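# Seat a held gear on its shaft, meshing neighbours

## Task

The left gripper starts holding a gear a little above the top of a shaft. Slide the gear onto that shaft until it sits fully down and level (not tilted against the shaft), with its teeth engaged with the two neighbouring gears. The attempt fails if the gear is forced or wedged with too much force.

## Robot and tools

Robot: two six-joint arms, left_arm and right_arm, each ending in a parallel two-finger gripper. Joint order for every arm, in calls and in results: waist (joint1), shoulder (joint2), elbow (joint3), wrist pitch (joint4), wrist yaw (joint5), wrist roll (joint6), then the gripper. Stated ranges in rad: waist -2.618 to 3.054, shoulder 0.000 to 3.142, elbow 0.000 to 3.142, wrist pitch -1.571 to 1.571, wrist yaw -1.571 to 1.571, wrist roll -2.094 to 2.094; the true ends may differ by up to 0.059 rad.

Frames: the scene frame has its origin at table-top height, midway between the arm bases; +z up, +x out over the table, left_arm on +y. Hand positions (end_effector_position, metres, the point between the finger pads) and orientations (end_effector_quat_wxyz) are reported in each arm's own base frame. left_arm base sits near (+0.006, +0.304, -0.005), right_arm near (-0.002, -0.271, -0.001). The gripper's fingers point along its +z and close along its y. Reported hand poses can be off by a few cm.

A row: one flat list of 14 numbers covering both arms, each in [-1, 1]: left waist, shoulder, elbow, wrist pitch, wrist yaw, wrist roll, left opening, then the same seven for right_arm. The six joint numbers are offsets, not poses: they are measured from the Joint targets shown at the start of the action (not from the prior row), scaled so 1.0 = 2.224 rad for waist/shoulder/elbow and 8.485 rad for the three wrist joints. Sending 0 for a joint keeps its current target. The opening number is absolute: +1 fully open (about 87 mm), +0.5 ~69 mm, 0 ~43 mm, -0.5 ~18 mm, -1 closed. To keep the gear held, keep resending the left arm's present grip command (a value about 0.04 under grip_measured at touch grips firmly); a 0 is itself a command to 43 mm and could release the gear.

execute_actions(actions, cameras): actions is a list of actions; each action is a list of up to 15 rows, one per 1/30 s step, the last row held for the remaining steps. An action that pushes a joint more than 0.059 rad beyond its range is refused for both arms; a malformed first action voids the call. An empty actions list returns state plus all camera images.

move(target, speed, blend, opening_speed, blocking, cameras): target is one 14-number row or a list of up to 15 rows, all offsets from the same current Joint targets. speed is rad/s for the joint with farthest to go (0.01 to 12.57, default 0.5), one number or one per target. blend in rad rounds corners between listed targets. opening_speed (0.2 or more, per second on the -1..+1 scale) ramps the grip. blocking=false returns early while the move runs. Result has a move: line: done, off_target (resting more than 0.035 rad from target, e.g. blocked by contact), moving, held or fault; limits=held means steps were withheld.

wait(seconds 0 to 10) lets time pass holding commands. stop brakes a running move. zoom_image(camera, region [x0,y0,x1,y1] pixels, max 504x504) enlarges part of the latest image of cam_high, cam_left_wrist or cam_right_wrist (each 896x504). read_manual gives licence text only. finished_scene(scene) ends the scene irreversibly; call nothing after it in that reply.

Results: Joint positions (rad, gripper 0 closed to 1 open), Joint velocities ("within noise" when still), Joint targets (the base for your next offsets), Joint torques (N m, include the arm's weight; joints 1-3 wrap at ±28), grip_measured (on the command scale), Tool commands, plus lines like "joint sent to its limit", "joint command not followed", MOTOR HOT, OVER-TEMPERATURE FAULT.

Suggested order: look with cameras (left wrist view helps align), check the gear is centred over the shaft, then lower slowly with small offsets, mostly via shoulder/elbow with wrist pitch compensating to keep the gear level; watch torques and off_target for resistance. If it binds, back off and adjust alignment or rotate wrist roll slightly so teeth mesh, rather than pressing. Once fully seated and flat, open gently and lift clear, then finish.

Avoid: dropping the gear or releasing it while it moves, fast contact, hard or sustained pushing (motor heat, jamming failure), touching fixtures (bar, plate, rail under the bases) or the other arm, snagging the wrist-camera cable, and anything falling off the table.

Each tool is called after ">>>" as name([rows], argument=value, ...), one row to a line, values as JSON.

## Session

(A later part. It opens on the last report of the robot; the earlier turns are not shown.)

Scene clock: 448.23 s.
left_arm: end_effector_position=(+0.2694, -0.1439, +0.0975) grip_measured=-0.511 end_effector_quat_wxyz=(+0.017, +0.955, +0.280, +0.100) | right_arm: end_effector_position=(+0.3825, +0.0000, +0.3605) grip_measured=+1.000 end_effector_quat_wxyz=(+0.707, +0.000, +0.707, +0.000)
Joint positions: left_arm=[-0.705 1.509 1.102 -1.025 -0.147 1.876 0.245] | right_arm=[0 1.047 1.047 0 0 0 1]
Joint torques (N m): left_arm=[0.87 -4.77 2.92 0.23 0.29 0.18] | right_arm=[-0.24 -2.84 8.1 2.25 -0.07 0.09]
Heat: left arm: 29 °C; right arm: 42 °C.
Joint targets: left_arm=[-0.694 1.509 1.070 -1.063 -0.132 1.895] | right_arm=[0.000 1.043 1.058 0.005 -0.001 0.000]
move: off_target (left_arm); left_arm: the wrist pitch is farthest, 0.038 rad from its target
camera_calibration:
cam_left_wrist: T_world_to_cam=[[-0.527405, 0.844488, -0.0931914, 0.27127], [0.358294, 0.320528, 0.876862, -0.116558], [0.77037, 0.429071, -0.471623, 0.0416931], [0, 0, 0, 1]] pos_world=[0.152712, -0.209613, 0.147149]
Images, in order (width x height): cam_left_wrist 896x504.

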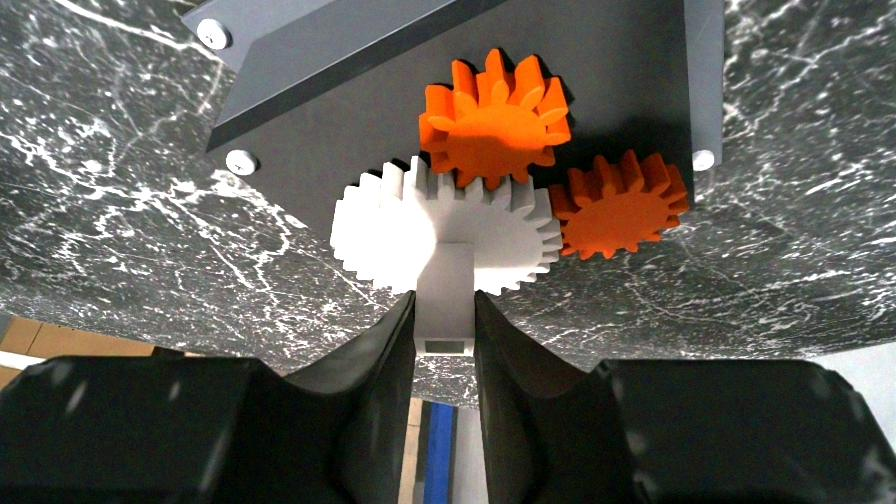

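>>> move(target=[-0.001,0.002,-0.007,0.0026,-0.0015,-0.0015,-1,0,0,0,0,0,0,1], speed=0.06)

>>> move(target=[0,0.001,-0.007,0.0018,0,0,-1,0,0,0,0,0,0,1], speed=0.06, cameras=["cam_left_wrist"])

>>> zoom_image(camera="cam_left_wrist", region=[320, 100, 640, 310])

Scene clock: 453.80 s.
left_arm: end_effector_position=(+0.2693, -0.1434, +0.0970) grip_measured=-0.511 end_effector_quat_wxyz=(+0.019, +0.954, +0.280, +0.102) | right_arm: end_effector_position=(+0.3825, +0.0000, +0.3605) grip_measured=+1.000 end_effector_quat_wxyz=(+0.707, +0.000, +0.707, +0.000)
Joint positions: left_arm=[-0.705 1.502 1.093 -1.015 -0.149 1.876 0.245] | right_arm=[0 1.047 1.047 0 0 0 1]
Joint torques (N m): left_arm=[0.69 -3.85 2.41 0.39 0.13 0.04] | right_arm=[-0.24 -2.84 8.1 2.25 -0.07 0.1]
Heat: left arm: 29 °C; right arm: 42 °C.
Joint targets: left_arm=[-0.697 1.514 1.054 -1.041 -0.145 1.882] | right_arm=[0.000 1.043 1.058 0.005 -0.001 0.000]
move: off_target (left_arm); left_arm: the elbow is farthest, 0.038 rad from its target

Scene clock: 454.50 s.
left_arm: end_effector_position=(+0.2691, -0.1432, +0.0966) grip_measured=-0.511 end_effector_quat_wxyz=(+0.023, +0.954, +0.281, +0.104) | right_arm: end_effector_position=(+0.3825, +0.0000, +0.3605) grip_measured=+1.000 end_effector_quat_wxyz=(+0.707, +0.000, +0.707, +0.000)
Joint positions: left_arm=[-0.705 1.494 1.082 -1.005 -0.149 1.876 0.245] | right_arm=[0 1.047 1.047 0 0 0 1]
Joint torques (N m): left_arm=[0.69 -2.91 2.1 0.43 0.14 0.02] | right_arm=[-0.24 -2.84 8.1 2.25 -0.06 0.09]
Heat: left arm: 29 °C; right arm: 42 °C.
Joint targets: left_arm=[-0.697 1.516 1.039 -1.026 -0.145 1.882] | right_arm=[0.000 1.043 1.058 0.005 -0.001 0.000]
move: off_target (left_arm); left_arm: the elbow is farthest, 0.043 rad from its target
camera_calibration:
cam_left_wrist: T_world_to_cam=[[-0.526487, 0.84356, -0.105917, 0.271178], [0.347481, 0.327206, 0.878745, -0.112297], [0.775931, 0.425843, -0.465391, 0.0385812], [0, 0, 0, 1]] pos_world=[0.151856, -0.20844, 0.145358]
Images, in order (width x height): cam_left_wrist 896x504.

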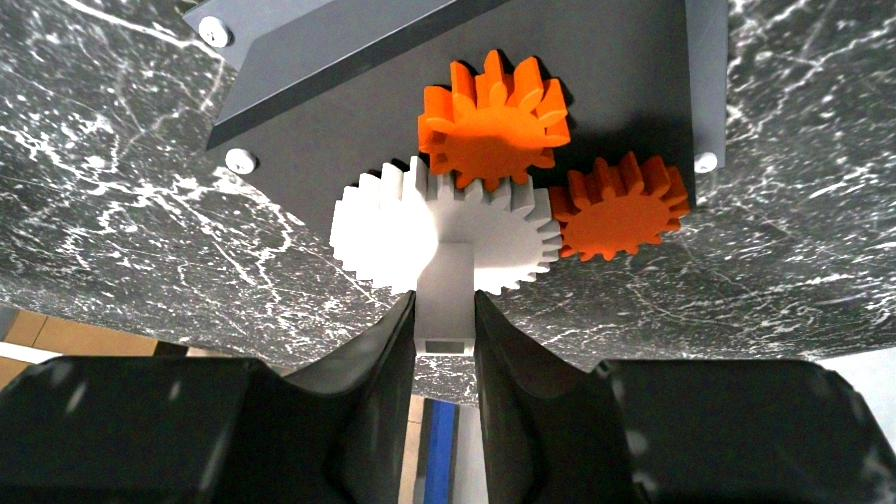

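Scaled by 1.575 from the camera's 896x504 image, which has a finer 1280x720 frame.

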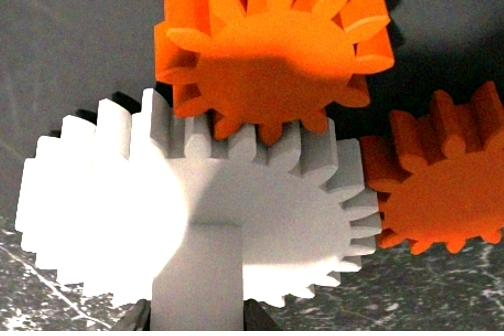

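>>> move(target=[0,0,-0.004,0.0015,0,0.006,-1,0,0,0,0,0,0,1], speed=0.08)

>>> move(target=[-0.003,-0.005,-0.002,0.0005,0,-0.010,-1,0,0,0,0,0,0,1], speed=0.08)

>>> move(target=[0,0,0,0,0,0.004,-1,0,0,0,0,0,0,1], speed=0.08, cameras=["cam_left_wrist"])

>>> zoom_image(camera="cam_left_wrist", region=[320, 100, 640, 310])

Scene clock: 462.73 s.
left_arm: end_effector_position=(+0.2693, -0.1435, +0.0965) grip_measured=-0.511 end_effector_quat_wxyz=(+0.022, +0.958, +0.265, +0.106) | right_arm: end_effector_position=(+0.3825, +0.0000, +0.3605) grip_measured=+1.000 end_effector_quat_wxyz=(+0.707, +0.000, +0.707, +0.000)
Joint positions: left_arm=[-0.705 1.489 1.075 -1 -0.151 1.909 0.245] | right_arm=[0 1.047 1.047 0 0 0 1]
Joint torques (N m): left_arm=[0.62 -2.43 1.91 0.53 0.13 0.23] | right_arm=[-0.24 -2.84 8.1 2.25 -0.07 0.09]
Heat: left arm: 29 °C; right arm: 42 °C.
Joint targets: left_arm=[-0.697 1.516 1.030 -1.013 -0.145 1.933] | right_arm=[0.000 1.043 1.058 0.005 -0.001 0.000]
move: off_target (left_arm); left_arm: the elbow is farthest, 0.045 rad from its target

Scene clock: 464.27 s.
left_arm: end_effector_position=(+0.2689, -0.1430, +0.0964) grip_measured=-0.511 end_effector_quat_wxyz=(+0.028, +0.952, +0.285, +0.108) | right_arm: end_effector_position=(+0.3825, +0.0000, +0.3605) grip_measured=+1.000 end_effector_quat_wxyz=(+0.707, +0.000, +0.707, +0.000)
Joint positions: left_arm=[-0.707 1.483 1.068 -0.989 -0.151 1.865 0.245] | right_arm=[0 1.047 1.047 0 0 0 1]
Joint torques (N m): left_arm=[0.14 -2.89 2.19 0.5 0.15 -0.21] | right_arm=[-0.24 -2.84 8.1 2.25 -0.07 0.1]
Heat: left arm: 29 °C; right arm: 42 °C.
Joint targets: left_arm=[-0.703 1.505 1.026 -1.009 -0.145 1.848] | right_arm=[0.000 1.043 1.058 0.005 -0.001 0.000]
move: off_target (left_arm); left_arm: the elbow is farthest, 0.043 rad from its target

Scene clock: 464.97 s.
left_arm: end_effector_position=(+0.2689, -0.1430, +0.0965) grip_measured=-0.511 end_effector_quat_wxyz=(+0.028, +0.952, +0.285, +0.108) | right_arm: end_effector_position=(+0.3825, +0.0000, +0.3605) grip_measured=+1.000 end_effector_quat_wxyz=(+0.707, +0.000, +0.707, +0.000)
Joint positions: left_arm=[-0.707 1.483 1.068 -0.989 -0.151 1.867 0.245] | right_arm=[0 1.047 1.047 0 0 0 1]
Joint torques (N m): left_arm=[0.14 -2.8 2.17 0.46 0.16 0.14] | right_arm=[-0.25 -2.84 8.1 2.25 -0.07 0.09]
Heat: left arm: 29 °C; right arm: 42 °C.
Joint targets: left_arm=[-0.703 1.505 1.026 -1.009 -0.145 1.882] | right_arm=[0.000 1.043 1.058 0.005 -0.001 0.000]
move: off_target (left_arm); left_arm: the elbow is farthest, 0.042 rad from its target
camera_calibration:
cam_left_wrist: T_world_to_cam=[[-0.531705, 0.838476, -0.119362, 0.272968], [0.335071, 0.337695, 0.879596, -0.107332], [0.777828, 0.427691, -0.460504, 0.0379453], [0, 0, 0, 1]] pos_world=[0.151587, -0.20886, 0.144465]
Images, in order (width x height): cam_left_wrist 896x504.

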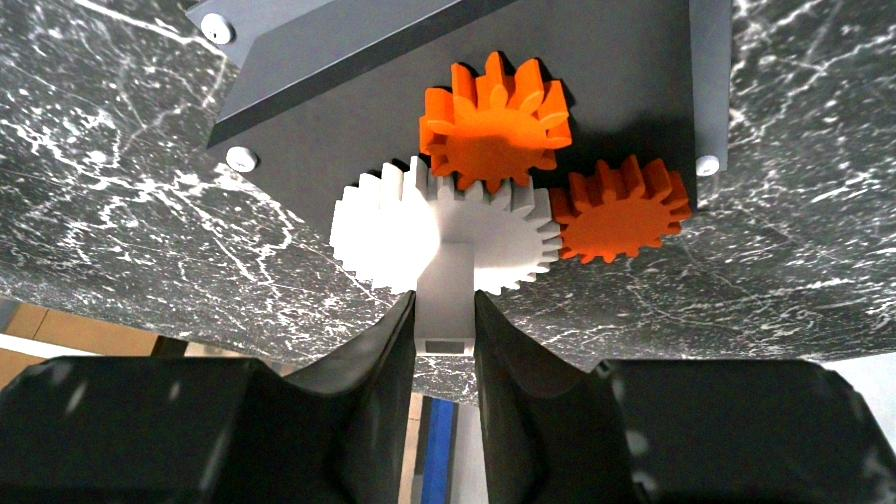

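Scaled by 1.575 from the camera's 896x504 image, which has a finer 1280x720 frame.

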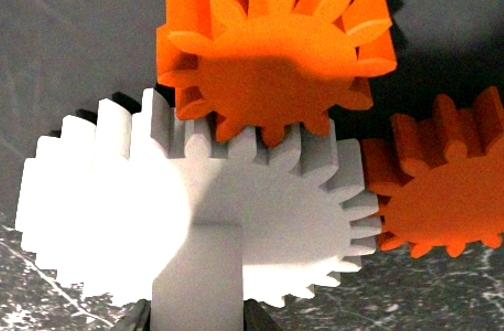

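>>> move(target=[0,-0.006,0.013,-0.001,0,-0.0008,-1,0,0,0,0,0,0,1], speed=0.08)

>>> move(target=[0,0,0,0,0,0,-0.1,0,0,0,0,0,0,1], opening_speed=0.5, cameras=["cam_left_wrist"])

>>> zoom_image(camera="cam_left_wrist", region=[320, 100, 640, 310])

Scene clock: 472.17 s.
left_arm: end_effector_position=(+0.2689, -0.1430, +0.0968) grip_measured=-0.511 end_effector_quat_wxyz=(+0.029, +0.952, +0.285, +0.109) | right_arm: end_effector_position=(+0.3825, +0.0000, +0.3605) grip_measured=+1.000 end_effector_quat_wxyz=(+0.707, +0.000, +0.707, +0.000)
Joint positions: left_arm=[-0.707 1.482 1.068 -0.989 -0.151 1.867 0.245] | right_arm=[0 1.047 1.047 0 0 0 1]
Joint torques (N m): left_arm=[0.2 -3.82 4.45 0.37 0.15 0.06] | right_arm=[-0.24 -2.84 8.09 2.25 -0.06 0.09]
Heat: left arm: 29 °C; right arm: 42 °C.
Joint targets: left_arm=[-0.703 1.491 1.054 -1.017 -0.145 1.875] | right_arm=[0.000 1.043 1.058 0.005 -0.001 0.000]
move: done

Scene clock: 474.17 s.
left_arm: end_effector_position=(+0.2671, -0.1415, +0.0956) grip_measured=-0.100 end_effector_quat_wxyz=(+0.025, +0.953, +0.284, +0.106) | right_arm: end_effector_position=(+0.3825, +0.0000, +0.3605) grip_measured=+1.000 end_effector_quat_wxyz=(+0.707, +0.000, +0.707, +0.000)
Joint positions: left_arm=[-0.707 1.482 1.066 -0.996 -0.151 1.867 0.45] | right_arm=[0 1.047 1.047 0 0 0 1]
Joint torques (N m): left_arm=[0.16 -3.77 4.71 0.42 0.16 0.07] | right_arm=[-0.25 -2.84 8.1 2.25 -0.07 0.09]
Heat: left arm: 29 °C; right arm: 42 °C.
Joint targets: left_arm=[-0.703 1.491 1.054 -1.017 -0.145 1.875] | right_arm=[0.000 1.043 1.058 0.005 -0.001 0.000]
move: done
camera_calibration:
cam_left_wrist: T_world_to_cam=[[-0.532431, 0.839094, -0.11153, 0.270166], [0.340885, 0.333149, 0.879096, -0.108689], [0.7748, 0.430039, -0.463413, 0.0396642], [0, 0, 0, 1]] pos_world=[0.150163, -0.207542, 0.144061]
Images, in order (width x height): cam_left_wrist 896x504.

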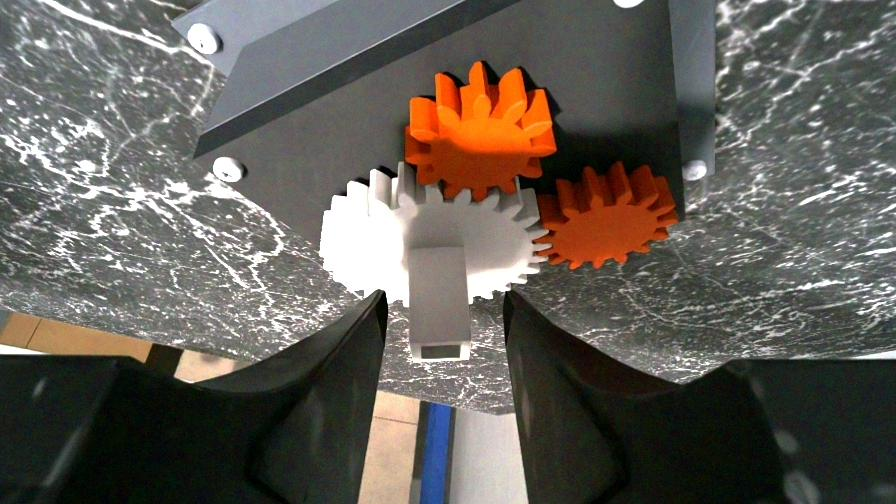

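Scaled by 1.575 from the camera's 896x504 image, which has a finer 1280x720 frame.

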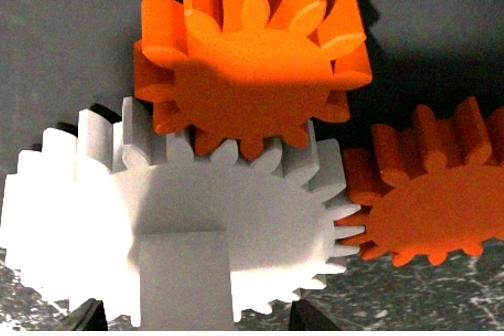

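>>> move(target=[0,-0.007,0.083,-0.02,0,0,-0.1,0,0,0,0,0,0,1], speed=0.25, cameras=["cam_left_wrist","cam_high"])

>>> zoom_image(camera="cam_left_wrist", region=[220, 0, 650, 330])

>>> zoom_image(camera="cam_high", region=[470, 225, 550, 305])

Scene clock: 480.53 s.
left_arm: end_effector_position=(+0.2672, -0.1416, +0.1333) grip_measured=-0.100 end_effector_quat_wxyz=(+0.018, +0.953, +0.284, +0.102) | right_arm: end_effector_position=(+0.3825, +0.0000, +0.3605) grip_measured=+1.000 end_effector_quat_wxyz=(+0.707, +0.000, +0.707, +0.000)
Joint positions: left_arm=[-0.707 1.482 1.219 -1.165 -0.151 1.867 0.45] | right_arm=[0 1.047 1.047 0 0 0 1]
Joint torques (N m): left_arm=[0.13 -4.98 7.24 0.38 0.17 0.06] | right_arm=[-0.24 -2.84 8.1 2.25 -0.07 0.09]
Heat: left arm: 29 °C; right arm: 42 °C.
Joint targets: left_arm=[-0.703 1.476 1.239 -1.187 -0.145 1.875] | right_arm=[0.000 1.043 1.058 0.005 -0.001 0.000]
move: done
camera_calibration:
cam_left_wrist: T_world_to_cam=[[-0.533673, 0.840153, -0.0966181, 0.273041], [0.351337, 0.324181, 0.878333, -0.145749], [0.769256, 0.434797, -0.468184, 0.0599303], [0, 0, 0, 1]] pos_world=[0.15082, -0.208205, 0.182455]
Images, in order (width x height): cam_high 896x504, cam_left_wrist 896x504.

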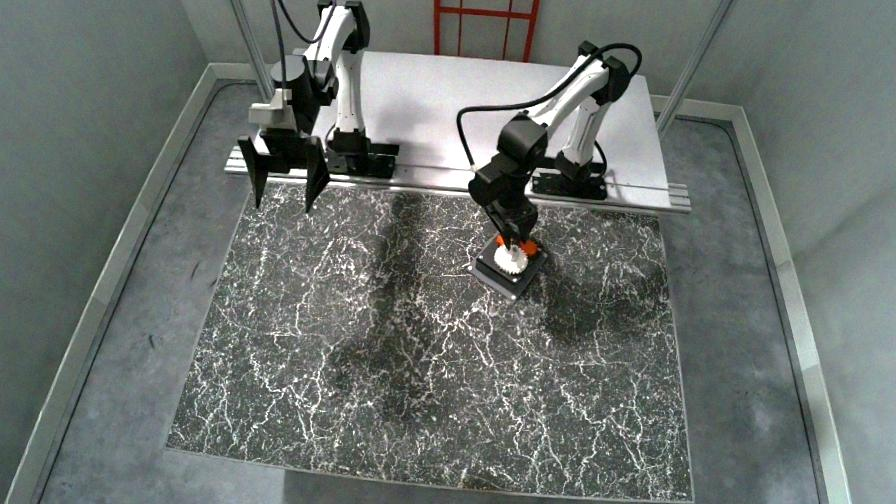

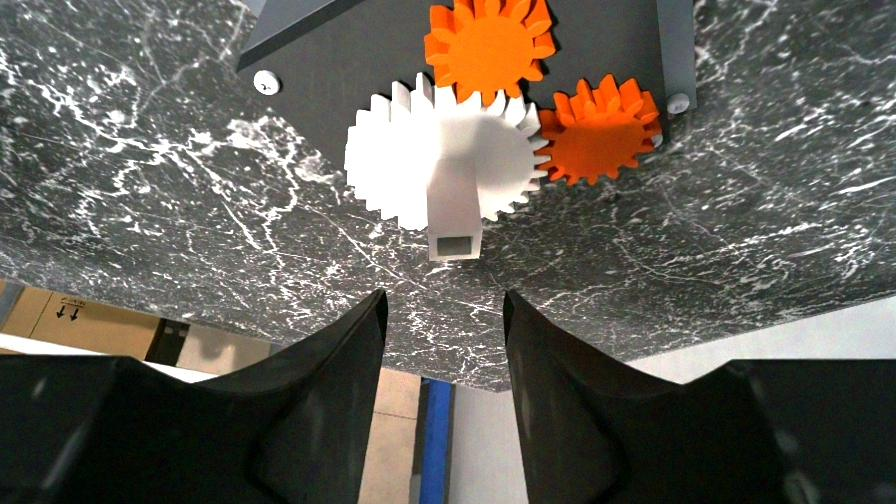

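Scaled by 1.172 from the camera's 896x504 image, which has a finer 1280x720 frame.

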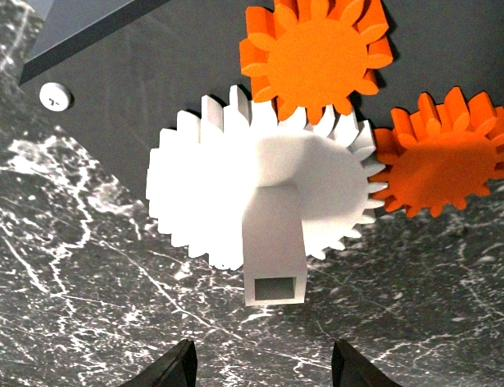

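Scaled by 6.300 from the camera's 896x504 image, which has a finer 1280x720 frame.

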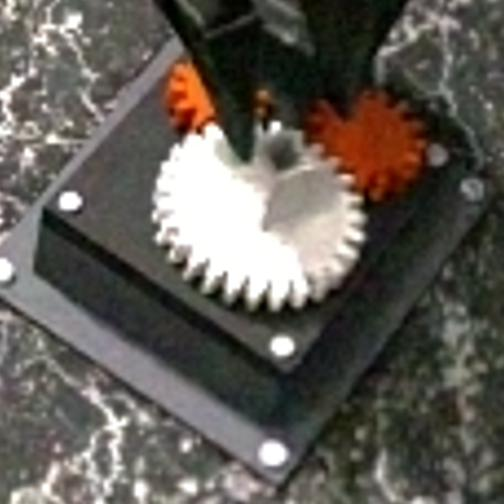

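>>> finished_scene(scene=2)

The scene is finished: the task was done.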